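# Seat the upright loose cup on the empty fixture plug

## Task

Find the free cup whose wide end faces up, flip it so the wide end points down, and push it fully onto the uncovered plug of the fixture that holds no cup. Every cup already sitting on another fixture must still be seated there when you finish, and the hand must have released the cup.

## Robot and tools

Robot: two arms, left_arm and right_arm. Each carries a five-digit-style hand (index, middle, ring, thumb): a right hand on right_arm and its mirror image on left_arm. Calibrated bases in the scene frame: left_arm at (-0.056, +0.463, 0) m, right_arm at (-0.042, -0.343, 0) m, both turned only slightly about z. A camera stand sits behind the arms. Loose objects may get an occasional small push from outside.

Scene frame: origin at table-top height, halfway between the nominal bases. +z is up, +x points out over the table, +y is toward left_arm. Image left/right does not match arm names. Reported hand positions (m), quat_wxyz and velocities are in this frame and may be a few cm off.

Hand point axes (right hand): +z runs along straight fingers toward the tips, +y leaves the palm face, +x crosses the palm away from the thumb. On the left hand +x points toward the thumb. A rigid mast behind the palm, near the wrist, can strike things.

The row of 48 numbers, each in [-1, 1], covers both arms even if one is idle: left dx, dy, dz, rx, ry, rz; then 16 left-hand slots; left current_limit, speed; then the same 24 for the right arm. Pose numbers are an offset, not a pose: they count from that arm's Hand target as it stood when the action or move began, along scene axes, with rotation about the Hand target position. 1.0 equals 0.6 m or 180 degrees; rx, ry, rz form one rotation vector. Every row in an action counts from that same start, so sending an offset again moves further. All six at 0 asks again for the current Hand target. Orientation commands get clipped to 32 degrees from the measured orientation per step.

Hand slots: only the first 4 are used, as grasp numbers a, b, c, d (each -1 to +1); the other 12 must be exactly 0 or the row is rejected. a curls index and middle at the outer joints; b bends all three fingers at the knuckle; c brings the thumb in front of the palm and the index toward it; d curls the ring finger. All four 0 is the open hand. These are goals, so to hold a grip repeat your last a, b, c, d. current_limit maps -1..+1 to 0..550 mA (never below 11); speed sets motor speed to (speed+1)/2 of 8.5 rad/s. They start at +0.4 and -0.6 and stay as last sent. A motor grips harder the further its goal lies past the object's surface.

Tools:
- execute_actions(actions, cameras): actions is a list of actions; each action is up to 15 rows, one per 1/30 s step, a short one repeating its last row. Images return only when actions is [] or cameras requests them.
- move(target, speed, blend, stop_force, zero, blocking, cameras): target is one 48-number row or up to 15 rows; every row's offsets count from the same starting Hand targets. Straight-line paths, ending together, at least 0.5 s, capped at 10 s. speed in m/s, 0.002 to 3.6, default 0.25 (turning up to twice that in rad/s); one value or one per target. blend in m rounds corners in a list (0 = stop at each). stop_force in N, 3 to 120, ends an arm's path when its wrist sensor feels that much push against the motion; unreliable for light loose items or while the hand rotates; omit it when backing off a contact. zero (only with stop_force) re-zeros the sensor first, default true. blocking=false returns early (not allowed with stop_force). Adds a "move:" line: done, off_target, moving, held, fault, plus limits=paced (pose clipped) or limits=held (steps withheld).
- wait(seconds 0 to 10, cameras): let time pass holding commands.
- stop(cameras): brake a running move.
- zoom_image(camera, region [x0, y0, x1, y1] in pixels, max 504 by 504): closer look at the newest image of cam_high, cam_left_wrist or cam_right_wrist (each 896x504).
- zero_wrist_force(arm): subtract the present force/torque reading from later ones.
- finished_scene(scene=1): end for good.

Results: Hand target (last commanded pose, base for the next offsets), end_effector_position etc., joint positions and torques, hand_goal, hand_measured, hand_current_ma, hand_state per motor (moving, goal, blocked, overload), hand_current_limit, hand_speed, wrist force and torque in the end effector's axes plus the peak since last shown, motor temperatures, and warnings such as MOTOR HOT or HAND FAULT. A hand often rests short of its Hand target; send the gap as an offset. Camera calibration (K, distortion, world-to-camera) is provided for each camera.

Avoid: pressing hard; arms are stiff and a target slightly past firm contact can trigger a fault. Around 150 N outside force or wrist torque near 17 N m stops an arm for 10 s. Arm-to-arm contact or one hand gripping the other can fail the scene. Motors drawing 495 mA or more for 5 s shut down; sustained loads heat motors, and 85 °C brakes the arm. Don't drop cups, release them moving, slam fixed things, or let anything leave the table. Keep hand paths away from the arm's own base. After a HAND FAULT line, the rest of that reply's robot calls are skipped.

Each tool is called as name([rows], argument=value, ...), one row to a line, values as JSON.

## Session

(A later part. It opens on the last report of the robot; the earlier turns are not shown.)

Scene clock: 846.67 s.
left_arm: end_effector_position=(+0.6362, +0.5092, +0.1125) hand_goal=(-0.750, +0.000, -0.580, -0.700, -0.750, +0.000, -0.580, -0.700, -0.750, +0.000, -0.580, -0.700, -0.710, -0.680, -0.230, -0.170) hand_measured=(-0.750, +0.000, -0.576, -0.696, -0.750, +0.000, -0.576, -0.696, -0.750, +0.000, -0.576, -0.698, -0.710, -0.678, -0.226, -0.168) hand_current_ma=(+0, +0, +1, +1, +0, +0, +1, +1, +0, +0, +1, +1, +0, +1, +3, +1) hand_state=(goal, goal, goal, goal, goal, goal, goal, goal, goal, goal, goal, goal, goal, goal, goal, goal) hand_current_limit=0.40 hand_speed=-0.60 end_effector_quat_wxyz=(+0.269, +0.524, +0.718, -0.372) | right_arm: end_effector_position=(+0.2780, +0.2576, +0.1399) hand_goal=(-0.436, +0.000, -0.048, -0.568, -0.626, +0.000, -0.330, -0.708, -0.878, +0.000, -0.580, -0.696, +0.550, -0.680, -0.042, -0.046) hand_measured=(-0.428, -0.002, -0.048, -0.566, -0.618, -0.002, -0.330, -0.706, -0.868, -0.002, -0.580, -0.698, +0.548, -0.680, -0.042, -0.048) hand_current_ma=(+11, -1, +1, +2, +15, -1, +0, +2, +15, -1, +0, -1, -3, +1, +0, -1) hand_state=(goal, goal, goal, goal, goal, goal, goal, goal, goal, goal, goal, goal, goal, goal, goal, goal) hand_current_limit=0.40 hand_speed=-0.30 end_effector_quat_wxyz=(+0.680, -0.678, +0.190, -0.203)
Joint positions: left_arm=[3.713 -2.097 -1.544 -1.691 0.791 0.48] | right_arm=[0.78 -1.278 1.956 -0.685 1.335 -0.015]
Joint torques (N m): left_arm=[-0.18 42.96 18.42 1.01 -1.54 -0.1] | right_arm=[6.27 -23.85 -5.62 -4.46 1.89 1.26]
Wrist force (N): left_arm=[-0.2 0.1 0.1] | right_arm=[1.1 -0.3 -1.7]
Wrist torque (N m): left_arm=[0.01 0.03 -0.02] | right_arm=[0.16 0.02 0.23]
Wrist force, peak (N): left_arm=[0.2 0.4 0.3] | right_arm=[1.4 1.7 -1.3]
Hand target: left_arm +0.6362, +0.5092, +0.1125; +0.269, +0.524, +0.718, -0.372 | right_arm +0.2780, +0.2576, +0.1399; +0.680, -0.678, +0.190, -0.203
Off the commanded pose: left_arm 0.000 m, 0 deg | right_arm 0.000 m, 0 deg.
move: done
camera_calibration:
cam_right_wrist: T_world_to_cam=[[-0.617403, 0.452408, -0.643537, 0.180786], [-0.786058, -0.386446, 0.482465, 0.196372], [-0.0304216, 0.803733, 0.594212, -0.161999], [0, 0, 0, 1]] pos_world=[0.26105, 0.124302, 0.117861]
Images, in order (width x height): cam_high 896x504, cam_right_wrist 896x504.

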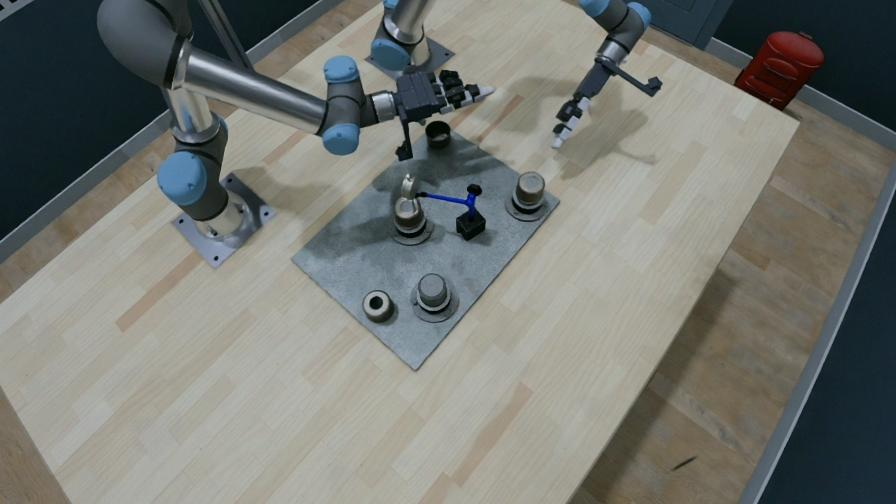

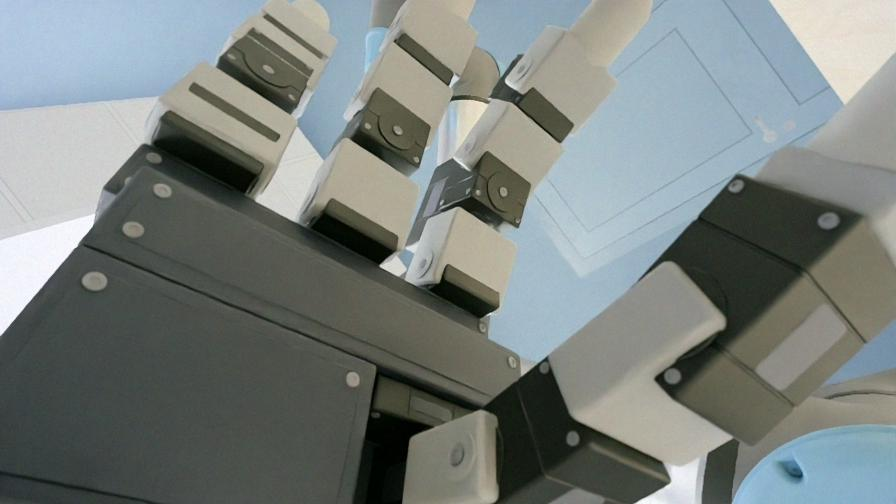

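move([
  [0,0,0,0,0,0,0,0,0,0,0,0,0,0,0,0,0,0,0,0,0,0,0.4,-0.6,-0.0102,-0.0197,-0.005,0,0,0,0.15,0.05,0.75,0,0,0,0,0,0,0,0,0,0,0,0,0,0.4,-0.3],
  [0,0,0,0,0,0,0,0,0,0,0,0,0,0,0,0,0,0,0,0,0,0,0.4,-0.6,-0.0102,-0.0197,-0.1,0,0,0,0.15,0.05,0.75,0,0,0,0,0,0,0,0,0,0,0,0,0,0.4,-0.3],
], speed=0.12, stop_force=8, cameras=["cam_high","cam_right_wrist"])

zoom_image(camera="cam_high", region=[380, 80, 500, 190])

Scene clock: 875.50 s.
left_arm: end_effector_position=(+0.6362, +0.5092, +0.1125) hand_goal=(-0.750, +0.000, -0.580, -0.700, -0.750, +0.000, -0.580, -0.700, -0.750, +0.000, -0.580, -0.700, -0.710, -0.680, -0.230, -0.170) hand_measured=(-0.750, +0.000, -0.576, -0.696, -0.750, +0.000, -0.576, -0.696, -0.750, +0.000, -0.576, -0.698, -0.710, -0.678, -0.226, -0.168) hand_current_ma=(+0, +0, +1, +1, +0, +0, +1, +1, +0, +0, +1, +1, +0, +1, +3, +1) hand_state=(goal, goal, goal, goal, goal, goal, goal, goal, goal, goal, goal, goal, goal, goal, goal, goal) hand_current_limit=0.40 hand_speed=-0.60 end_effector_quat_wxyz=(+0.269, +0.524, +0.718, -0.372) | right_arm: end_effector_position=(+0.2718, +0.2458, +0.0799) hand_goal=(-0.436, +0.000, -0.048, -0.568, -0.626, +0.000, -0.330, -0.708, -0.878, +0.000, -0.580, -0.696, +0.550, -0.680, -0.042, -0.046) hand_measured=(-0.428, -0.002, -0.048, -0.566, -0.618, -0.002, -0.330, -0.706, -0.868, -0.002, -0.580, -0.698, +0.548, -0.680, -0.042, -0.048) hand_current_ma=(+11, -1, +1, +2, +15, -1, +0, +2, +15, -1, +0, -1, -2, +1, +0, -1) hand_state=(goal, goal, goal, goal, goal, goal, goal, goal, goal, goal, goal, goal, goal, goal, goal, goal) hand_current_limit=0.40 hand_speed=-0.30 end_effector_quat_wxyz=(+0.680, -0.678, +0.190, -0.203)
Joint positions: left_arm=[3.713 -2.097 -1.544 -1.691 0.791 0.48] | right_arm=[0.77 -1.196 2.047 -0.858 1.324 -0.015]
Joint torques (N m): left_arm=[-0.21 42.44 18.02 1.05 -1.56 -0.16] | right_arm=[5.28 -24.21 -2.68 -4.55 1.78 1.39]
Wrist force (N): left_arm=[-0.3 -0.3 -0.2] | right_arm=[1.0 0.0 -1.6]
Wrist torque (N m): left_arm=[-0.02 0.03 -0.02] | right_arm=[0.19 0.04 0.21]
Wrist force, peak (N): left_arm=[-0.5 0.0 0.0] | right_arm=[1.6 -0.5 -2.3]
Hand target: left_arm +0.6362, +0.5092, +0.1125; +0.269, +0.524, +0.718, -0.372 | right_arm +0.2718, +0.2458, +0.0799; +0.680, -0.678, +0.190, -0.203
Off the commanded pose: left_arm 0.000 m, 0 deg | right_arm 0.000 m, 0 deg.
move: done
camera_calibration:
cam_right_wrist: T_world_to_cam=[[-0.617403, 0.452408, -0.643537, 0.143746], [-0.786058, -0.386446, 0.482465, 0.215965], [-0.0304216, 0.803733, 0.594212, -0.117048], [0, 0, 0, 1]] pos_world=[0.25495, 0.112502, 0.0578615]
Images, in order (width x height): cam_high 896x504, cam_right_wrist 896x504.

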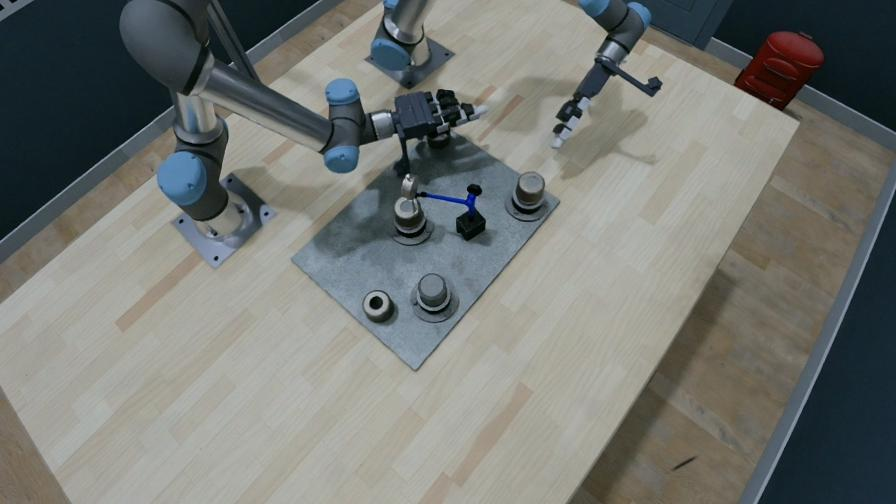

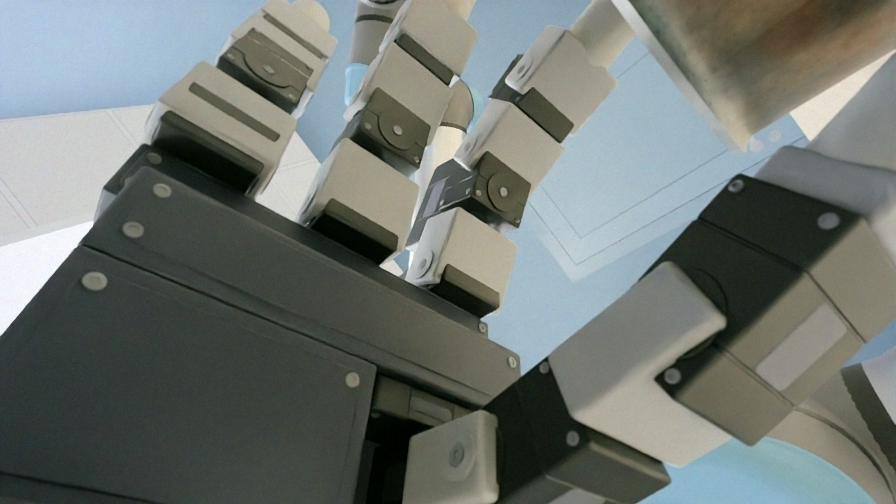

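Scaled by 4.200 from the camera's 896x504 image, which has a finer 1280x720 frame.

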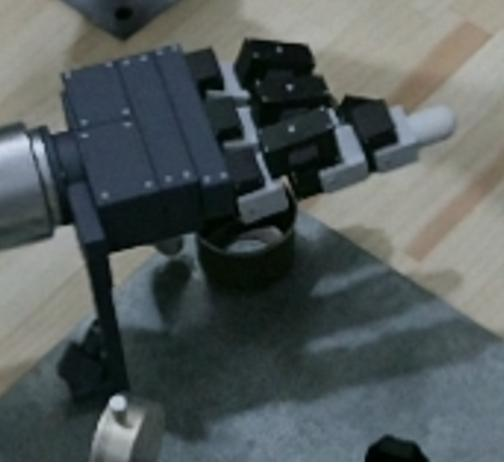

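move([
  [0,0,0,0,0,0,0,0,0,0,0,0,0,0,0,0,0,0,0,0,0,0,0.4,-0.6,0,0,0,0,0,0,0.45,0.3,0.8,0,0,0,0,0,0,0,0,0,0,0,0,0,0.2,-0.75],
], speed=0.1, cameras=["cam_high","cam_right_wrist"])

Scene clock: 911.17 s.
left_arm: end_effector_position=(+0.6362, +0.5092, +0.1125) hand_goal=(-0.750, +0.000, -0.580, -0.700, -0.750, +0.000, -0.580, -0.700, -0.750, +0.000, -0.580, -0.700, -0.710, -0.680, -0.230, -0.170) hand_measured=(-0.750, +0.000, -0.576, -0.696, -0.750, +0.000, -0.576, -0.696, -0.750, +0.000, -0.576, -0.698, -0.710, -0.678, -0.226, -0.168) hand_current_ma=(+0, +0, +1, +1, +0, +0, +1, +1, +0, +0, +1, +1, +0, +1, +3, +1) hand_state=(goal, goal, goal, goal, goal, goal, goal, goal, goal, goal, goal, goal, goal, goal, goal, goal) hand_current_limit=0.40 hand_speed=-0.60 end_effector_quat_wxyz=(+0.269, +0.524, +0.718, -0.372) | right_arm: end_effector_position=(+0.2718, +0.2458, +0.0799) hand_goal=(-0.110, +0.000, +0.174, -0.332, -0.112, +0.000, +0.200, -0.288, -0.546, +0.000, -0.580, -0.716, +0.604, -0.680, -0.030, -0.042) hand_measured=(-0.248, -0.008, +0.100, -0.362, -0.272, +0.020, +0.110, -0.316, -0.538, -0.002, -0.580, -0.712, +0.590, -0.680, -0.078, -0.060) hand_current_ma=(-330, -9, -221, -70, -330, +34, -289, -62, +13, -1, +0, +4, -25, +0, -175, -49) hand_state=(blocked, goal, blocked, blocked, blocked, blocked, blocked, blocked, goal, goal, goal, goal, goal, goal, blocked, goal) hand_current_limit=0.20 hand_speed=-0.75 end_effector_quat_wxyz=(+0.680, -0.678, +0.190, -0.203)
Joint positions: left_arm=[3.713 -2.097 -1.544 -1.691 0.791 0.48] | right_arm=[0.77 -1.196 2.047 -0.858 1.324 -0.015]
Joint torques (N m): left_arm=[0.26 42.79 19.24 1.02 -1.68 -0.24] | right_arm=[5.51 -25.57 -3.33 -1.41 1.73 0.63]
Wrist force (N): left_arm=[-0.1 -0.1 0.1] | right_arm=[1.9 -3.8 0.8]
Wrist torque (N m): left_arm=[-0.02 0.01 -0.01] | right_arm=[0.13 -0.02 0.25]
Wrist force, peak (N): left_arm=[-0.2 0.4 -0.2] | right_arm=[1.9 -3.9 0.8]
Hand target: left_arm +0.6362, +0.5092, +0.1125; +0.269, +0.524, +0.718, -0.372 | right_arm +0.2718, +0.2458, +0.0799; +0.680, -0.678, +0.190, -0.203
Off the commanded pose: left_arm 0.000 m, 0 deg | right_arm 0.000 m, 0 deg.
move: done
camera_calibration:
cam_right_wrist: T_world_to_cam=[[-0.617403, 0.452408, -0.643537, 0.143746], [-0.786058, -0.386446, 0.482465, 0.215965], [-0.0304216, 0.803733, 0.594212, -0.117048], [0, 0, 0, 1]] pos_world=[0.25495, 0.112502, 0.0578615]
Images, in order (width x height): cam_high 896x504, cam_right_wrist 896x504.

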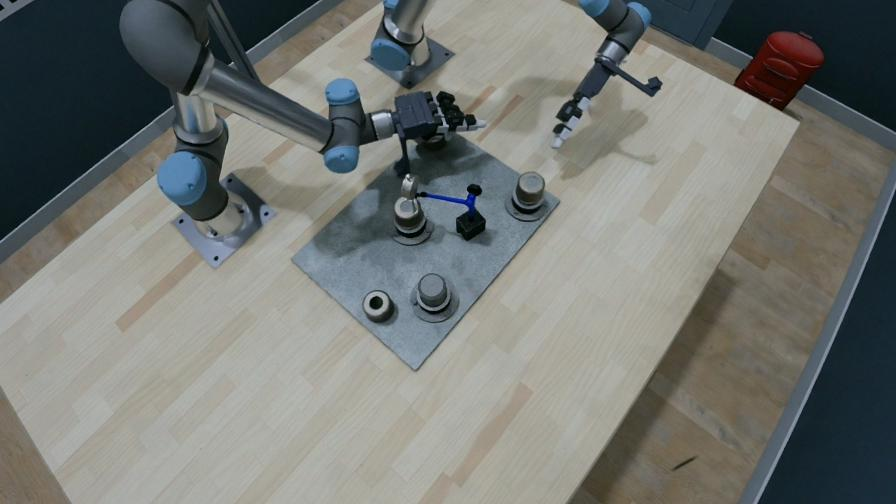

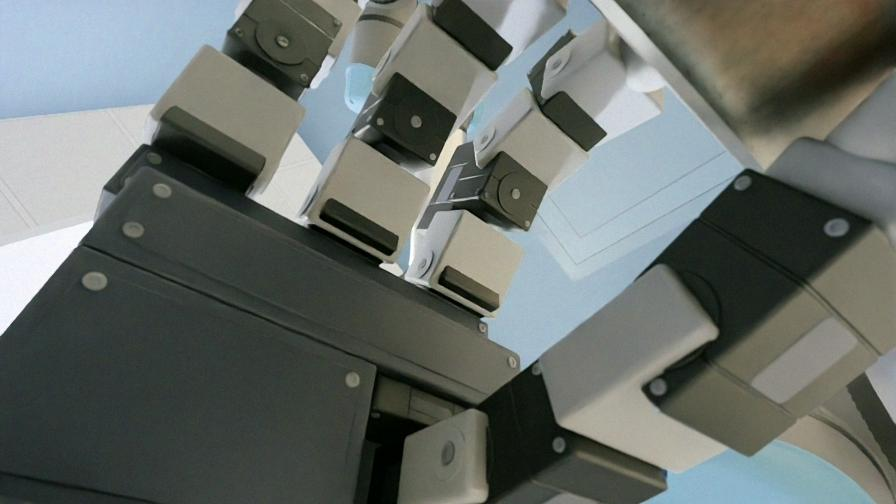

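move([
  [0,0,0,0,0,0,0,0,0,0,0,0,0,0,0,0,0,0,0,0,0,0,0.4,-0.6,0,0,0.05,0,0,0,0.45,0.3,0.8,0,0,0,0,0,0,0,0,0,0,0,0,0,0.3,-0.75],
], speed=0.06, cameras=["cam_high"])

zoom_image(camera="cam_high", region=[360, 60, 540, 180])

Scene clock: 932.53 s.
left_arm: end_effector_position=(+0.6362, +0.5092, +0.1125) hand_goal=(-0.750, +0.000, -0.580, -0.700, -0.750, +0.000, -0.580, -0.700, -0.750, +0.000, -0.580, -0.700, -0.710, -0.680, -0.230, -0.170) hand_measured=(-0.750, +0.000, -0.576, -0.696, -0.750, +0.000, -0.576, -0.696, -0.750, +0.000, -0.576, -0.698, -0.710, -0.678, -0.226, -0.168) hand_current_ma=(+0, +0, +1, +1, +0, +0, +1, +1, +0, +0, +1, +1, +0, +1, +3, +1) hand_state=(goal, goal, goal, goal, goal, goal, goal, goal, goal, goal, goal, goal, goal, goal, goal, goal) hand_current_limit=0.40 hand_speed=-0.60 end_effector_quat_wxyz=(+0.269, +0.524, +0.718, -0.372) | right_arm: end_effector_position=(+0.2718, +0.2458, +0.1098) hand_goal=(-0.110, +0.000, +0.174, -0.332, -0.112, +0.000, +0.200, -0.288, -0.546, +0.000, -0.580, -0.716, +0.604, -0.680, -0.030, -0.042) hand_measured=(-0.184, -0.008, +0.106, -0.362, -0.212, +0.020, +0.134, -0.316, -0.538, -0.002, -0.580, -0.712, +0.582, -0.680, -0.126, -0.078) hand_current_ma=(-240, -10, -203, -69, -357, +34, -194, -62, +13, -1, +0, +4, -48, -1, -357, -127) hand_state=(blocked, goal, blocked, blocked, blocked, blocked, blocked, blocked, goal, goal, goal, goal, blocked, goal, blocked, blocked) hand_current_limit=0.30 hand_speed=-0.75 end_effector_quat_wxyz=(+0.680, -0.678, +0.190, -0.203)
Joint positions: left_arm=[3.713 -2.097 -1.544 -1.691 0.791 0.48] | right_arm=[0.77 -1.253 2.023 -0.777 1.324 -0.015]
Joint torques (N m): left_arm=[-0.45 42.68 18.19 1.04 -1.7 -0.06] | right_arm=[1.42 -38.12 -32.83 0.49 0.46 -0.23]
Wrist force (N): left_arm=[-0.1 0.1 0.0] | right_arm=[1.2 2.1 -1.6]
Wrist torque (N m): left_arm=[0.00 0.01 -0.02] | right_arm=[0.28 0.01 0.24]
Wrist force, peak (N): left_arm=[-0.1 -0.2 -0.4] | right_arm=[1.9 -4.3 0.8]
Hand target: left_arm +0.6362, +0.5092, +0.1125; +0.269, +0.524, +0.718, -0.372 | right_arm +0.2718, +0.2458, +0.1099; +0.680, -0.678, +0.190, -0.203
Off the commanded pose: left_arm 0.000 m, 0 deg | right_arm 0.000 m, 0 deg.
move: done
Images, in order (width x height): cam_high 896x504.

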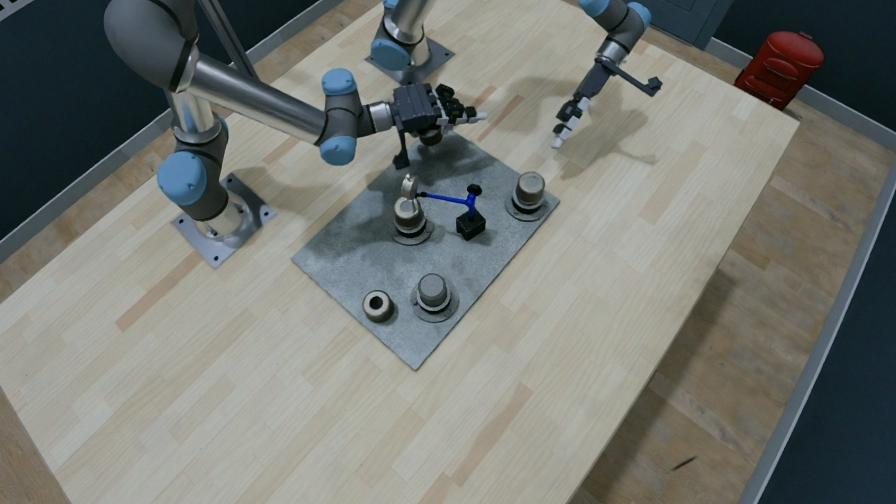

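Scaled by 2.800 from the camera's 896x504 image, which has a finer 1280x720 frame.

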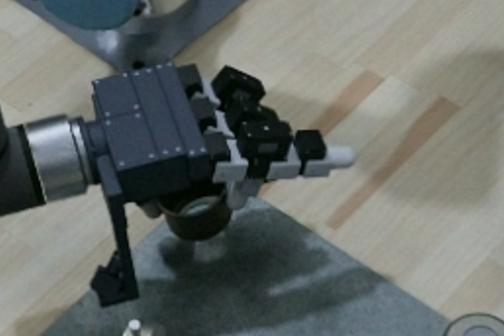

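move([
  [0,0,0,0,0,0,0,0,0,0,0,0,0,0,0,0,0,0,0,0,0,0,0.4,-0.6,0,0,0.05,-0.2662,-0.3832,0.0226,0.45,0.3,0.8,0,0,0,0,0,0,0,0,0,0,0,0,0,0.5,-0.75],
], speed=0.2, cameras=["cam_high","cam_right_wrist"])

zoom_image(camera="cam_high", region=[320, 40, 540, 190])

Scene clock: 1044.47 s.
left_arm: end_effector_position=(+0.6362, +0.5092, +0.1125) hand_goal=(-0.750, +0.000, -0.580, -0.700, -0.750, +0.000, -0.580, -0.700, -0.750, +0.000, -0.580, -0.700, -0.710, -0.680, -0.230, -0.170) hand_measured=(-0.750, +0.000, -0.576, -0.696, -0.750, +0.000, -0.576, -0.696, -0.750, +0.000, -0.576, -0.698, -0.710, -0.678, -0.226, -0.168) hand_current_ma=(+0, +0, +1, +1, +0, +0, +1, +1, +0, +0, +1, +1, +0, +1, +3, +1) hand_state=(goal, goal, goal, goal, goal, goal, goal, goal, goal, goal, goal, goal, goal, goal, goal, goal) hand_current_limit=0.40 hand_speed=-0.60 end_effector_quat_wxyz=(+0.269, +0.524, +0.718, -0.372) | right_arm: end_effector_position=(+0.2718, +0.2458, +0.1399) hand_goal=(-0.110, +0.000, +0.174, -0.332, -0.112, +0.000, +0.200, -0.288, -0.546, +0.000, -0.580, -0.716, +0.604, -0.680, -0.030, -0.042) hand_measured=(-0.184, -0.018, +0.106, -0.362, -0.204, +0.018, +0.134, -0.316, -0.542, -0.002, -0.580, -0.712, +0.560, -0.680, -0.126, -0.078) hand_current_ma=(-240, -27, -203, -69, -324, +30, -194, -62, +6, -1, +0, +3, -115, -1, -412, -127) hand_state=(blocked, goal, blocked, blocked, blocked, goal, blocked, blocked, goal, goal, goal, goal, blocked, goal, blocked, blocked) hand_current_limit=0.50 hand_speed=-0.75 end_effector_quat_wxyz=(-0.357, +0.658, +0.332, +0.574)
Joint positions: left_arm=[3.713 -2.097 -1.544 -1.691 0.791 0.48] | right_arm=[1.004 -1.189 1.942 -0.667 1.542 -1.484]
Joint torques (N m): left_arm=[0.19 42.63 18.09 0.96 -1.87 -0.17] | right_arm=[6.14 -27.22 -31.19 -4.74 2.35 -2.55]
Wrist force (N): left_arm=[-0.3 -0.2 0.0] | right_arm=[-0.2 -0.5 -1.2]
Wrist torque (N m): left_arm=[-0.01 0.04 -0.02] | right_arm=[0.10 -0.04 0.43]
Wrist force, peak (N): left_arm=[0.0 -0.5 0.3] | right_arm=[1.2 2.4 -1.8]
Hand target: left_arm +0.6362, +0.5092, +0.1125; +0.269, +0.524, +0.718, -0.372 | right_arm +0.2718, +0.2458, +0.1399; -0.357, +0.658, +0.332, +0.574
Off the commanded pose: left_arm 0.000 m, 0 deg | right_arm 0.000 m, 0 deg.
move: done
camera_calibration:
cam_right_wrist: T_world_to_cam=[[0.465365, -0.310733, -0.828782, 0.101432], [-0.859034, -0.384203, -0.338303, 0.3211], [-0.213299, 0.869386, -0.445725, 0.0263277], [0, 0, 0, 1]] pos_world=[0.234248, 0.131997, 0.204429]
Images, in order (width x height): cam_high 896x504, cam_right_wrist 896x504.

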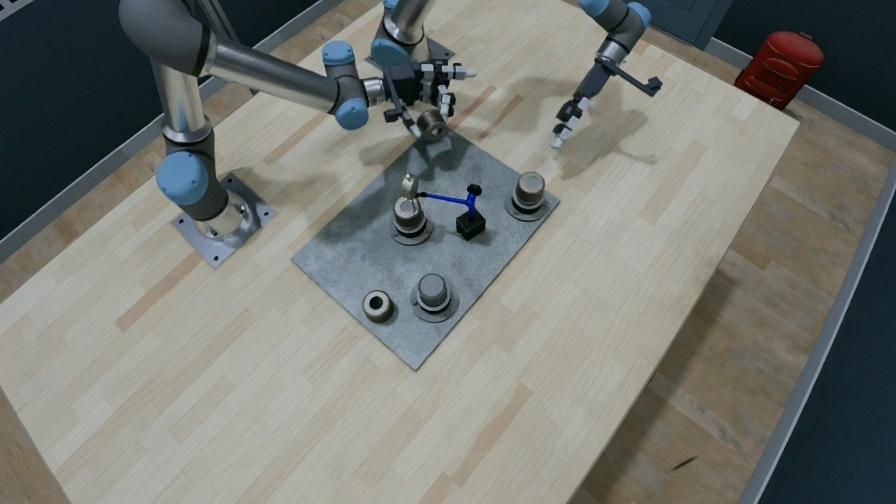

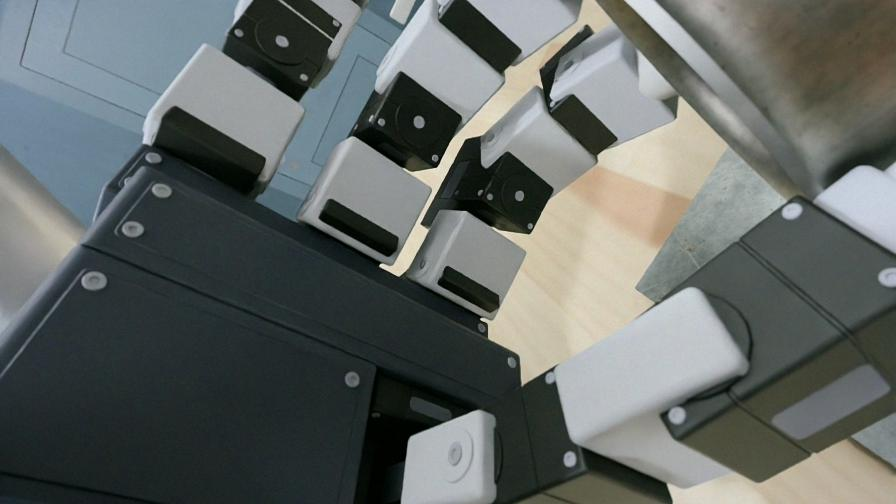

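Scaled by 2.291 from the camera's 896x504 image, which has a finer 1280x720 frame.

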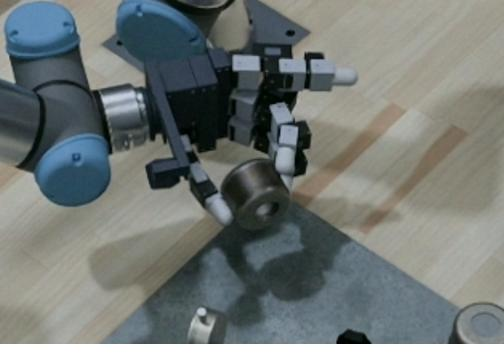

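move([
  [0,0,0,0,0,0,0,0,0,0,0,0,0,0,0,0,0,0,0,0,0,0,0.4,-0.6,0,0,-0.13,0,0,0,0.45,0.3,0.8,0,0,0,0,0,0,0,0,0,0,0,0,0,0.5,-0.75],
], speed=0.1, cameras=[])

move([
  [0,0,0,0,0,0,0,0,0,0,0,0,0,0,0,0,0,0,0,0,0,0,0.4,-0.6,0,0,-0.055,0,0,0,0.45,0.3,0.8,0,0,0,0,0,0,0,0,0,0,0,0,0,0.5,-0.75],
], speed=0.015, stop_force=4, cameras=["cam_high"])

zoom_image(camera="cam_high", region=[320, 40, 540, 190])

Scene clock: 1062.27 s.
left_arm: end_effector_position=(+0.6362, +0.5092, +0.1125) hand_goal=(-0.750, +0.000, -0.580, -0.700, -0.750, +0.000, -0.580, -0.700, -0.750, +0.000, -0.580, -0.700, -0.710, -0.680, -0.230, -0.170) hand_measured=(-0.750, +0.000, -0.576, -0.696, -0.750, +0.000, -0.576, -0.696, -0.750, +0.000, -0.576, -0.698, -0.710, -0.678, -0.226, -0.168) hand_current_ma=(+0, +0, +1, +1, +0, +0, +1, +1, +0, +0, +1, +1, +0, +1, +3, +1) hand_state=(goal, goal, goal, goal, goal, goal, goal, goal, goal, goal, goal, goal, goal, goal, goal, goal) hand_current_limit=0.40 hand_speed=-0.60 end_effector_quat_wxyz=(+0.269, +0.524, +0.718, -0.372) | right_arm: end_effector_position=(+0.2718, +0.2458, +0.0620) hand_goal=(-0.110, +0.000, +0.174, -0.332, -0.112, +0.000, +0.200, -0.288, -0.546, +0.000, -0.580, -0.716, +0.604, -0.680, -0.030, -0.042) hand_measured=(-0.184, -0.018, +0.106, -0.362, -0.204, +0.018, +0.134, -0.316, -0.542, -0.002, -0.580, -0.714, +0.560, -0.680, -0.126, -0.078) hand_current_ma=(-240, -29, -203, -69, -323, +28, -194, -62, +6, -1, +0, +3, -118, -1, -412, -127) hand_state=(blocked, goal, blocked, blocked, blocked, goal, blocked, blocked, goal, goal, goal, goal, blocked, goal, blocked, blocked) hand_current_limit=0.50 hand_speed=-0.75 end_effector_quat_wxyz=(-0.357, +0.658, +0.332, +0.574)
Joint positions: left_arm=[3.713 -2.097 -1.544 -1.691 0.791 0.48] | right_arm=[1.004 -1.04 1.986 -0.861 1.542 -1.484]
Joint torques (N m): left_arm=[0.53 42.62 18.32 1.01 -1.81 -0.17] | right_arm=[3.19 -29.86 -1.97 -5.12 1.3 -2.24]
Wrist force (N): left_arm=[-0.2 -0.1 0.0] | right_arm=[0.0 -0.4 -1.5]
Wrist torque (N m): left_arm=[-0.01 0.03 -0.02] | right_arm=[0.15 -0.06 0.45]
Wrist force, peak (N): left_arm=[-0.4 0.1 -0.1] | right_arm=[-0.9 -0.4 -1.7]
Hand target: left_arm +0.6362, +0.5092, +0.1125; +0.269, +0.524, +0.718, -0.372 | right_arm +0.2718, +0.2458, +0.0619; -0.357, +0.658, +0.332, +0.574
Off the commanded pose: left_arm 0.000 m, 0 deg | right_arm 0.000 m, 0 deg.
move: done
No camera images: "cameras" was empty.

Scene clock: 1064.17 s.
left_arm: end_effector_position=(+0.6362, +0.5092, +0.1125) hand_goal=(-0.750, +0.000, -0.580, -0.700, -0.750, +0.000, -0.580, -0.700, -0.750, +0.000, -0.580, -0.700, -0.710, -0.680, -0.230, -0.170) hand_measured=(-0.750, +0.000, -0.576, -0.696, -0.750, +0.000, -0.576, -0.696, -0.750, +0.000, -0.576, -0.698, -0.710, -0.678, -0.226, -0.168) hand_current_ma=(+0, +0, +1, +1, +0, +0, +1, +1, +0, +0, +1, +1, +0, +1, +3, +1) hand_state=(goal, goal, goal, goal, goal, goal, goal, goal, goal, goal, goal, goal, goal, goal, goal, goal) hand_current_limit=0.40 hand_speed=-0.60 end_effector_quat_wxyz=(+0.269, +0.524, +0.718, -0.372) | right_arm: end_effector_position=(+0.2718, +0.2458, +0.0549) hand_goal=(-0.110, +0.000, +0.174, -0.332, -0.112, +0.000, +0.200, -0.288, -0.546, +0.000, -0.580, -0.716, +0.604, -0.680, -0.030, -0.042) hand_measured=(-0.184, -0.008, +0.106, -0.362, -0.202, +0.022, +0.134, -0.316, -0.542, -0.002, -0.580, -0.714, +0.558, -0.680, -0.126, -0.078) hand_current_ma=(-240, -10, -203, -69, -315, +36, -192, -62, +6, -1, +0, +3, -125, -1, -412, -127) hand_state=(blocked, goal, blocked, blocked, blocked, blocked, blocked, blocked, goal, goal, goal, goal, blocked, goal, blocked, blocked) hand_current_limit=0.50 hand_speed=-0.75 end_effector_quat_wxyz=(-0.357, +0.658, +0.332, +0.574)
Joint positions: left_arm=[3.713 -2.097 -1.544 -1.691 0.791 0.48] | right_arm=[1.004 -1.025 1.988 -0.878 1.542 -1.484]
Joint torques (N m): left_arm=[0.48 42.83 18.8 1.02 -1.88 -0.09] | right_arm=[2.37 -42.88 -29.16 0.46 0.35 -0.8]
Wrist force (N): left_arm=[0.1 -0.1 -0.1] | right_arm=[0.9 -0.3 -1.2]
Wrist torque (N m): left_arm=[-0.01 -0.01 0.00] | right_arm=[0.12 -0.05 0.43]
Wrist force, peak (N): left_arm=[-0.4 -0.1 0.3] | right_arm=[4.4 -1.5 -2.8]
Hand target: left_arm +0.6362, +0.5092, +0.1125; +0.269, +0.524, +0.718, -0.372 | right_arm +0.2718, +0.2458, +0.0549; -0.357, +0.658, +0.332, +0.574 (not the last commanded pose)
Off the commanded pose: left_arm 0.000 m, 0 deg | right_arm 0.026 m, 0 deg.
move: contact (right_arm)
Images, in order (width x height): cam_high 896x504.

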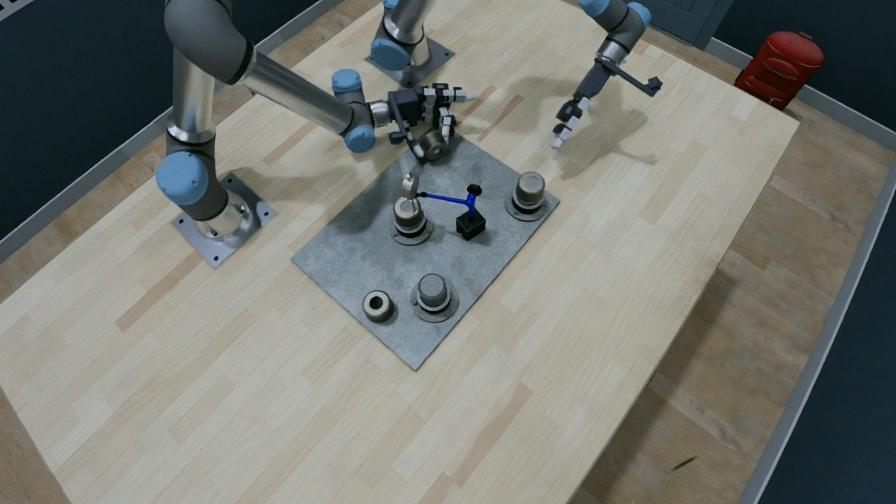

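Scaled by 2.291 from the camera's 896x504 image, which has a finer 1280x720 frame.

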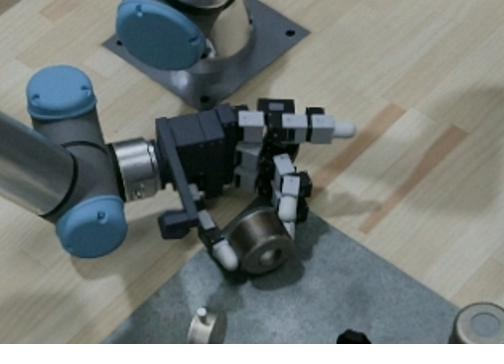

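wait(seconds=0, cameras=["cam_high","cam_right_wrist"])

zoom_image(camera="cam_high", region=[390, 100, 490, 180])

Scene clock: 1070.40 s.
left_arm: end_effector_position=(+0.6362, +0.5092, +0.1125) hand_goal=(-0.750, +0.000, -0.580, -0.700, -0.750, +0.000, -0.580, -0.700, -0.750, +0.000, -0.580, -0.700, -0.710, -0.680, -0.230, -0.170) hand_measured=(-0.750, +0.000, -0.576, -0.696, -0.750, +0.000, -0.576, -0.696, -0.750, +0.000, -0.576, -0.698, -0.710, -0.678, -0.226, -0.168) hand_current_ma=(+0, +0, +1, +1, +0, +0, +1, +1, +0, +0, +1, +1, +0, +1, +3, +1) hand_state=(goal, goal, goal, goal, goal, goal, goal, goal, goal, goal, goal, goal, goal, goal, goal, goal) hand_current_limit=0.40 hand_speed=-0.60 end_effector_quat_wxyz=(+0.269, +0.524, +0.718, -0.372) | right_arm: end_effector_position=(+0.2718, +0.2458, +0.0549) hand_goal=(-0.110, +0.000, +0.174, -0.332, -0.112, +0.000, +0.200, -0.288, -0.546, +0.000, -0.580, -0.716, +0.604, -0.680, -0.030, -0.042) hand_measured=(-0.184, -0.008, +0.106, -0.362, -0.202, +0.022, +0.134, -0.316, -0.542, -0.002, -0.580, -0.714, +0.558, -0.680, -0.126, -0.078) hand_current_ma=(-240, -10, -203, -69, -315, +36, -192, -62, +6, -1, +0, +3, -125, -1, -413, -127) hand_state=(blocked, goal, blocked, blocked, blocked, blocked, blocked, blocked, goal, goal, goal, goal, blocked, goal, blocked, blocked) hand_current_limit=0.50 hand_speed=-0.75 end_effector_quat_wxyz=(-0.357, +0.658, +0.332, +0.574)
Joint positions: left_arm=[3.713 -2.097 -1.544 -1.691 0.791 0.48] | right_arm=[1.004 -1.025 1.988 -0.878 1.542 -1.484]
Joint torques (N m): left_arm=[0.62 43.58 18.24 0.93 -2 -0.13] | right_arm=[3.08 -42.71 -29.31 0.2 0.42 0.51]
Wrist force (N): left_arm=[-0.2 -0.2 -0.1] | right_arm=[0.6 -0.4 -1.5]
Wrist torque (N m): left_arm=[-0.02 0.03 -0.02] | right_arm=[0.13 -0.02 0.41]
Wrist force, peak (N): left_arm=[-0.1 -0.3 0.4] | right_arm=[0.6 -0.7 -1.8]
Hand target: left_arm +0.6362, +0.5092, +0.1125; +0.269, +0.524, +0.718, -0.372 | right_arm +0.2718, +0.2458, +0.0549; -0.357, +0.658, +0.332, +0.574 (not the last commanded pose)
Off the commanded pose: left_arm 0.000 m, 0 deg | right_arm 0.026 m, 0 deg.
camera_calibration:
cam_right_wrist: T_world_to_cam=[[0.465487, -0.310724, -0.828717, 0.0310305], [-0.858992, -0.384169, -0.338449, 0.292381], [-0.213203, 0.869405, -0.445735, -0.0115384], [0, 0, 0, 1]] pos_world=[0.234248, 0.131997, 0.119528]
Images, in order (width x height): cam_high 896x504, cam_right_wrist 896x504.

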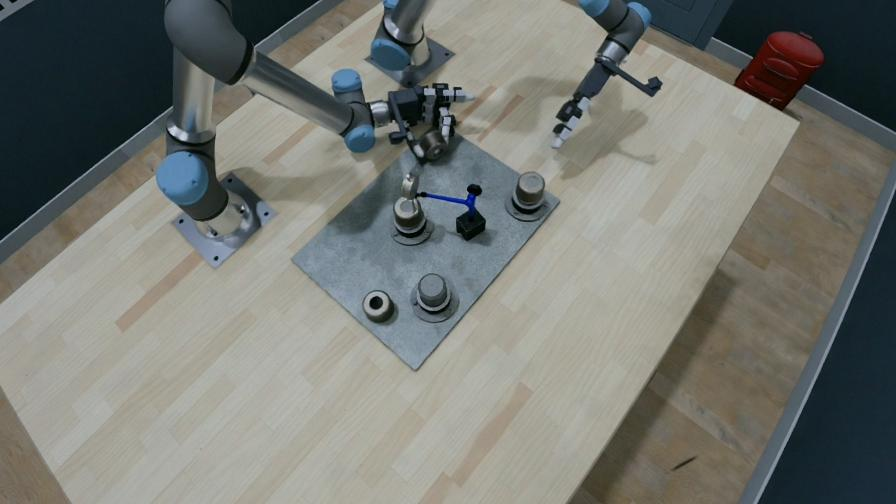

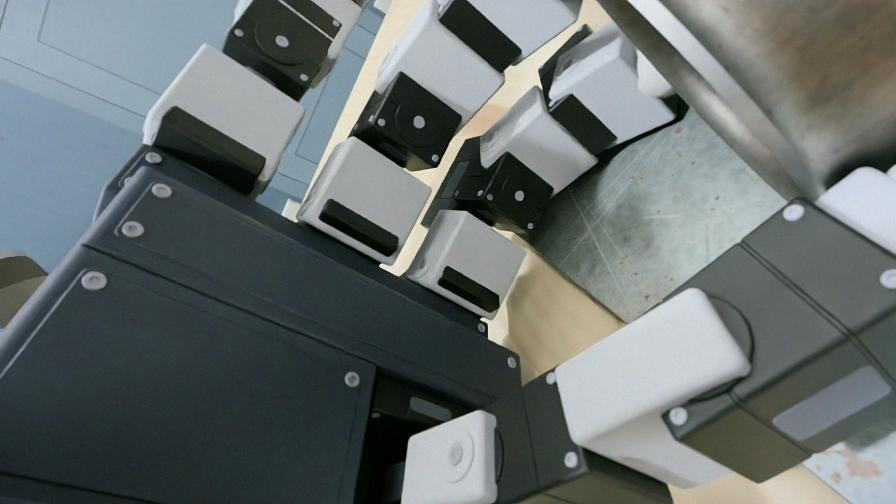

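Scaled by 5.040 from the camera's 896x504 image, which has a finer 1280x720 frame.

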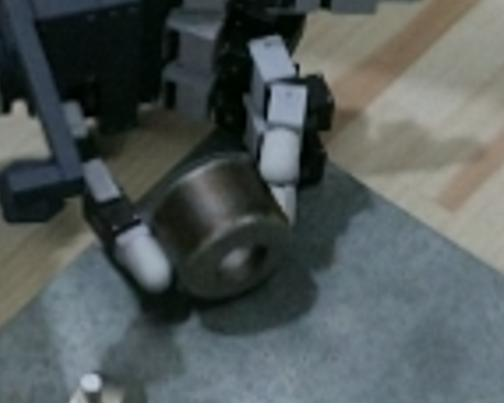

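move([
  [0,0,0,0,0,0,0,0,0,0,0,0,0,0,0,0,0,0,0,0,0,0,0.4,-0.6,0,0,-0.03,0,0,0,0.45,0.3,0.8,0,0,0,0,0,0,0,0,0,0,0,0,0,0.5,-0.75],
], speed=0.006, stop_force=6, cameras=["cam_high"])

zoom_image(camera="cam_high", region=[390, 100, 490, 180])

Scene clock: 1123.03 s.
left_arm: end_effector_position=(+0.6362, +0.5092, +0.1125) hand_goal=(-0.750, +0.000, -0.580, -0.700, -0.750, +0.000, -0.580, -0.700, -0.750, +0.000, -0.580, -0.700, -0.710, -0.680, -0.230, -0.170) hand_measured=(-0.750, +0.000, -0.576, -0.696, -0.750, +0.000, -0.576, -0.696, -0.750, +0.000, -0.576, -0.698, -0.710, -0.678, -0.226, -0.168) hand_current_ma=(+0, +0, +1, +1, +0, +0, +1, +1, +0, +0, +1, +1, +0, +1, +3, +1) hand_state=(goal, goal, goal, goal, goal, goal, goal, goal, goal, goal, goal, goal, goal, goal, goal, goal) hand_current_limit=0.40 hand_speed=-0.60 end_effector_quat_wxyz=(+0.269, +0.524, +0.718, -0.372) | right_arm: end_effector_position=(+0.2719, +0.2459, +0.0531) hand_goal=(-0.110, +0.000, +0.174, -0.332, -0.112, +0.000, +0.200, -0.288, -0.546, +0.000, -0.580, -0.716, +0.604, -0.680, -0.030, -0.042) hand_measured=(-0.184, +0.018, +0.106, -0.362, -0.200, +0.028, +0.134, -0.316, -0.542, -0.002, -0.580, -0.714, +0.556, -0.680, -0.126, -0.078) hand_current_ma=(-240, +28, -203, -69, -308, +53, -189, -62, +6, -1, +0, +3, -128, -1, -413, -127) hand_state=(blocked, goal, blocked, blocked, blocked, blocked, blocked, blocked, goal, goal, goal, goal, blocked, goal, blocked, blocked) hand_current_limit=0.50 hand_speed=-0.75 end_effector_quat_wxyz=(-0.357, +0.658, +0.332, +0.574)
Joint positions: left_arm=[3.713 -2.097 -1.544 -1.691 0.791 0.48] | right_arm=[1.004 -1.021 1.988 -0.882 1.542 -1.484]
Joint torques (N m): left_arm=[0.26 43.36 17.04 0.91 -1.98 -0.1] | right_arm=[2.89 -40.95 -27.41 0.98 0.68 0.64]
Wrist force (N): left_arm=[0.0 -0.1 -0.1] | right_arm=[4.1 -1.2 -2.7]
Wrist torque (N m): left_arm=[0.00 0.01 -0.01] | right_arm=[0.11 0.00 0.40]
Wrist force, peak (N): left_arm=[-0.5 0.0 0.0] | right_arm=[6.7 -2.4 -3.3]
Hand target: left_arm +0.6362, +0.5092, +0.1125; +0.269, +0.524, +0.718, -0.372 | right_arm +0.2719, +0.2459, +0.0531; -0.357, +0.658, +0.332, +0.574 (not the last commanded pose)
Off the commanded pose: left_arm 0.000 m, 0 deg | right_arm 0.016 m, 0 deg.
move: contact (right_arm)
Images, in order (width x height): cam_high 896x504.

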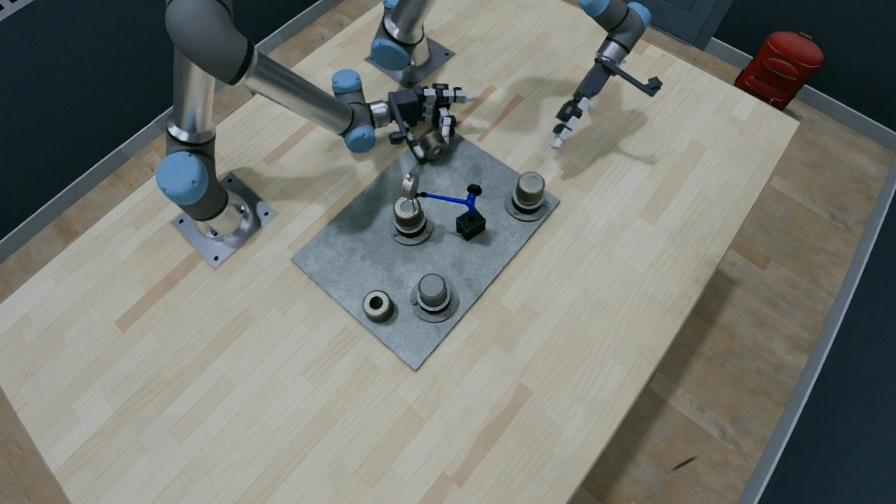

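Scaled by 5.040 from the camera's 896x504 image, which has a finer 1280x720 frame.

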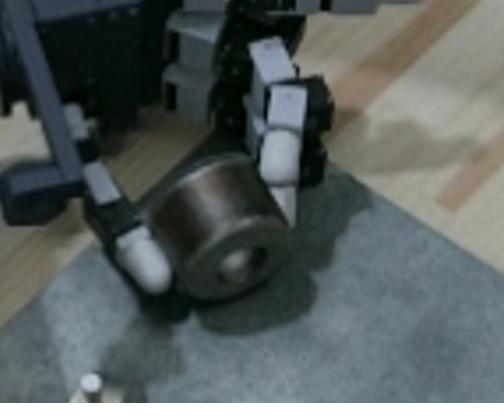

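move([
  [0,0,0,0,0,0,0,0,0,0,0,0,0,0,0,0,0,0,0,0,0,0,0.4,-0.6,0,0,0.033,0,0,0,0.45,0.3,0.8,0,0,0,0,0,0,0,0,0,0,0,0,0,0.5,-0.75],
  [0,0,0,0,0,0,0,0,0,0,0,0,0,0,0,0,0,0,0,0,0,0,0.4,-0.6,0,0,0.033,0.0641,0.0517,-0.0058,0.45,0.3,0.8,0,0,0,0,0,0,0,0,0,0,0,0,0,0.5,-0.75],
], speed=0.15, cameras=[])

move([
  [0,0,0,0,0,0,0,0,0,0,0,0,0,0,0,0,0,0,0,0,0,0,0.4,-0.6,0,0,-0.055,0,0,0,0.45,0.3,0.8,0,0,0,0,0,0,0,0,0,0,0,0,0,0.5,-0.75],
], speed=0.012, stop_force=4, cameras=["cam_high"])

zoom_image(camera="cam_high", region=[390, 100, 490, 180])

Scene clock: 1224.23 s.
left_arm: end_effector_position=(+0.6362, +0.5092, +0.1125) hand_goal=(-0.750, +0.000, -0.580, -0.700, -0.750, +0.000, -0.580, -0.700, -0.750, +0.000, -0.580, -0.700, -0.710, -0.680, -0.230, -0.170) hand_measured=(-0.750, +0.000, -0.576, -0.696, -0.750, +0.000, -0.576, -0.696, -0.750, +0.000, -0.576, -0.698, -0.710, -0.678, -0.226, -0.168) hand_current_ma=(+0, +0, +1, +1, +0, +0, +1, +1, +0, +0, +1, +1, +0, +1, +3, +1) hand_state=(goal, goal, goal, goal, goal, goal, goal, goal, goal, goal, goal, goal, goal, goal, goal, goal) hand_current_limit=0.40 hand_speed=-0.60 end_effector_quat_wxyz=(+0.269, +0.524, +0.718, -0.372) | right_arm: end_effector_position=(+0.2719, +0.2459, +0.0729) hand_goal=(-0.110, +0.000, +0.174, -0.332, -0.112, +0.000, +0.200, -0.288, -0.546, +0.000, -0.580, -0.716, +0.604, -0.680, -0.030, -0.042) hand_measured=(-0.184, -0.012, +0.106, -0.362, -0.200, +0.014, +0.134, -0.316, -0.542, -0.002, -0.580, -0.714, +0.550, -0.682, -0.126, -0.078) hand_current_ma=(-241, -18, -203, -69, -308, +19, -189, -62, +5, -1, +0, +3, -148, -1, -413, -127) hand_state=(blocked, goal, blocked, blocked, blocked, goal, blocked, blocked, goal, goal, goal, goal, blocked, goal, blocked, blocked) hand_current_limit=0.50 hand_speed=-0.75 end_effector_quat_wxyz=(-0.442, +0.666, +0.236, +0.553)
Joint positions: left_arm=[3.713 -2.097 -1.544 -1.691 0.791 0.48] | right_arm=[0.986 -1.083 2.022 -0.941 1.532 -1.238]
Joint torques (N m): left_arm=[0.09 42.88 18.3 1.12 -2.04 -0.01] | right_arm=[-10.5 -41.61 -2.56 -4.93 -1.56 0.92]
Wrist force (N): left_arm=[0.1 -0.4 -0.1] | right_arm=[0.0 0.4 -1.4]
Wrist torque (N m): left_arm=[-0.05 -0.01 0.01] | right_arm=[0.17 -0.03 0.36]
Wrist force, peak (N): left_arm=[-0.5 -0.1 0.2] | right_arm=[4.3 -1.3 -2.7]
Hand target: left_arm +0.6362, +0.5092, +0.1125; +0.269, +0.524, +0.718, -0.372 | right_arm +0.2719, +0.2459, +0.0729; -0.442, +0.666, +0.236, +0.553
Off the commanded pose: left_arm 0.000 m, 0 deg | right_arm 0.000 m, 0 deg.
move: done
No camera images: "cameras" was empty.

Scene clock: 1226.17 s.
left_arm: end_effector_position=(+0.6362, +0.5092, +0.1125) hand_goal=(-0.750, +0.000, -0.580, -0.700, -0.750, +0.000, -0.580, -0.700, -0.750, +0.000, -0.580, -0.700, -0.710, -0.680, -0.230, -0.170) hand_measured=(-0.750, +0.000, -0.576, -0.696, -0.750, +0.000, -0.576, -0.696, -0.750, +0.000, -0.576, -0.698, -0.710, -0.678, -0.226, -0.168) hand_current_ma=(+0, +0, +1, +1, +0, +0, +1, +1, +0, +0, +1, +1, +0, +1, +3, +1) hand_state=(goal, goal, goal, goal, goal, goal, goal, goal, goal, goal, goal, goal, goal, goal, goal, goal) hand_current_limit=0.40 hand_speed=-0.60 end_effector_quat_wxyz=(+0.269, +0.524, +0.718, -0.372) | right_arm: end_effector_position=(+0.2719, +0.2459, +0.0676) hand_goal=(-0.110, +0.000, +0.174, -0.332, -0.112, +0.000, +0.200, -0.288, -0.546, +0.000, -0.580, -0.716, +0.604, -0.680, -0.030, -0.042) hand_measured=(-0.184, -0.014, +0.106, -0.362, -0.200, +0.020, +0.134, -0.316, -0.542, -0.002, -0.580, -0.714, +0.554, -0.682, -0.126, -0.078) hand_current_ma=(-241, -20, -203, -69, -308, +33, -189, -62, +5, -1, +0, +3, -138, -1, -412, -127) hand_state=(blocked, goal, blocked, blocked, blocked, goal, blocked, blocked, goal, goal, goal, goal, blocked, goal, blocked, blocked) hand_current_limit=0.50 hand_speed=-0.75 end_effector_quat_wxyz=(-0.442, +0.666, +0.236, +0.553)
Joint positions: left_arm=[3.713 -2.097 -1.544 -1.691 0.791 0.48] | right_arm=[0.986 -1.072 2.024 -0.954 1.532 -1.237]
Joint torques (N m): left_arm=[-0.35 43.86 18.15 1.06 -1.96 -0.16] | right_arm=[-9.36 -41.39 -29.83 0.1 -1.54 0.83]
Wrist force (N): left_arm=[0.1 0.1 0.1] | right_arm=[0.5 0.2 -1.7]
Wrist torque (N m): left_arm=[0.01 -0.01 0.00] | right_arm=[0.16 -0.07 0.36]
Wrist force, peak (N): left_arm=[-0.4 -0.4 0.1] | right_arm=[3.4 -2.2 -1.5]
Hand target: left_arm +0.6362, +0.5092, +0.1125; +0.269, +0.524, +0.718, -0.372 | right_arm +0.2719, +0.2459, +0.0676; -0.442, +0.666, +0.236, +0.553 (not the last commanded pose)
Off the commanded pose: left_arm 0.000 m, 0 deg | right_arm 0.028 m, 0 deg.
move: contact (right_arm)
Images, in order (width x height): cam_high 896x504.

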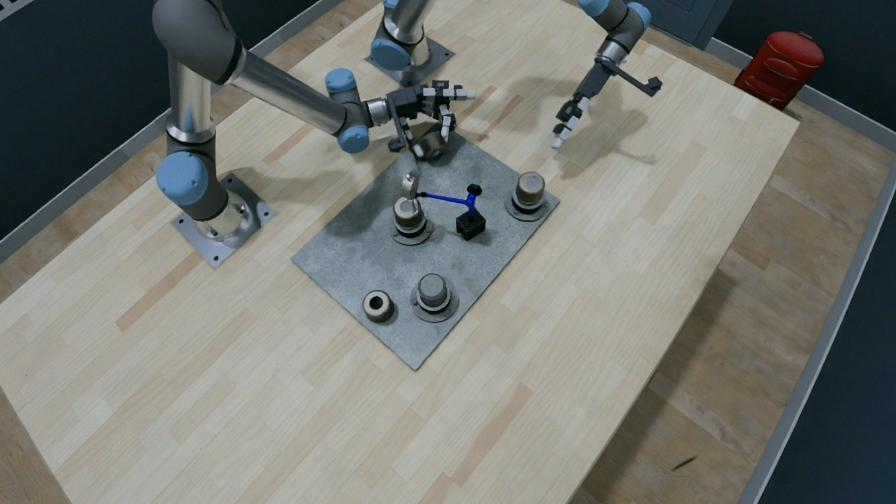

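Scaled by 5.040 from the camera's 896x504 image, which has a finer 1280x720 frame.

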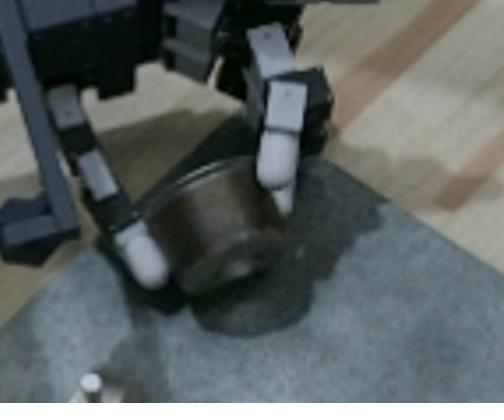

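move([
  [0,0,0,0,0,0,0,0,0,0,0,0,0,0,0,0,0,0,0,0,0,0,0.4,-0.6,0,0,-0.0045,0,0,0,0.45,0.3,0.8,0,0,0,0,0,0,0,0,0,0,0,0,0,0.5,-0.75],
], speed=0.006, stop_force=9, cameras=["cam_high"])

zoom_image(camera="cam_high", region=[390, 100, 490, 180])

Scene clock: 1235.43 s.
left_arm: end_effector_position=(+0.6362, +0.5092, +0.1125) hand_goal=(-0.750, +0.000, -0.580, -0.700, -0.750, +0.000, -0.580, -0.700, -0.750, +0.000, -0.580, -0.700, -0.710, -0.680, -0.230, -0.170) hand_measured=(-0.750, +0.000, -0.576, -0.696, -0.750, +0.000, -0.576, -0.696, -0.750, +0.000, -0.576, -0.698, -0.710, -0.678, -0.226, -0.168) hand_current_ma=(+0, +0, +1, +1, +0, +0, +1, +1, +0, +0, +1, +1, +0, +1, +3, +1) hand_state=(goal, goal, goal, goal, goal, goal, goal, goal, goal, goal, goal, goal, goal, goal, goal, goal) hand_current_limit=0.40 hand_speed=-0.60 end_effector_quat_wxyz=(+0.269, +0.524, +0.718, -0.372) | right_arm: end_effector_position=(+0.2719, +0.2459, +0.0649) hand_goal=(-0.110, +0.000, +0.174, -0.332, -0.112, +0.000, +0.200, -0.288, -0.546, +0.000, -0.580, -0.716, +0.604, -0.680, -0.030, -0.042) hand_measured=(-0.184, -0.014, +0.112, -0.360, -0.200, +0.042, +0.134, -0.316, -0.542, -0.002, -0.580, -0.714, +0.564, -0.680, -0.126, -0.078) hand_current_ma=(-238, -20, -174, -61, -308, +89, -189, -62, +5, -1, +0, +3, -99, +0, -412, -127) hand_state=(blocked, goal, blocked, blocked, blocked, blocked, blocked, blocked, goal, goal, goal, goal, blocked, goal, blocked, blocked) hand_current_limit=0.50 hand_speed=-0.75 end_effector_quat_wxyz=(-0.442, +0.666, +0.236, +0.553)
Joint positions: left_arm=[3.713 -2.097 -1.544 -1.691 0.791 0.48] | right_arm=[0.986 -1.066 2.025 -0.961 1.532 -1.237]
Joint torques (N m): left_arm=[0.3 42.91 18.36 0.92 -1.88 -0.01] | right_arm=[-3.53 -25.18 0.76 -3.34 -1.41 0.88]
Wrist force (N): left_arm=[-0.2 0.0 0.3] | right_arm=[5.7 -3.0 -0.9]
Wrist torque (N m): left_arm=[-0.02 0.03 -0.02] | right_arm=[0.13 -0.13 0.09]
Wrist force, peak (N): left_arm=[-0.5 -0.3 0.1] | right_arm=[5.9 -3.4 -1.2]
Hand target: left_arm +0.6362, +0.5092, +0.1125; +0.269, +0.524, +0.718, -0.372 | right_arm +0.2719, +0.2459, +0.0649; -0.442, +0.666, +0.236, +0.553
Off the commanded pose: left_arm 0.000 m, 0 deg | right_arm 0.000 m, 0 deg.
move: done
Images, in order (width x height): cam_high 896x504.

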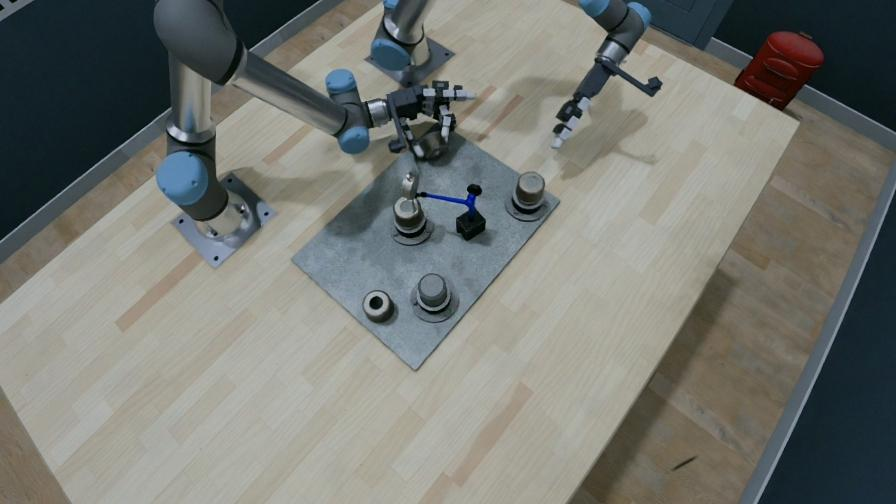

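Scaled by 5.040 from the camera's 896x504 image, which has a finer 1280x720 frame.

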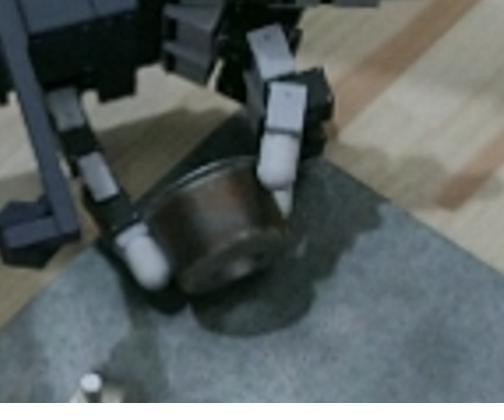

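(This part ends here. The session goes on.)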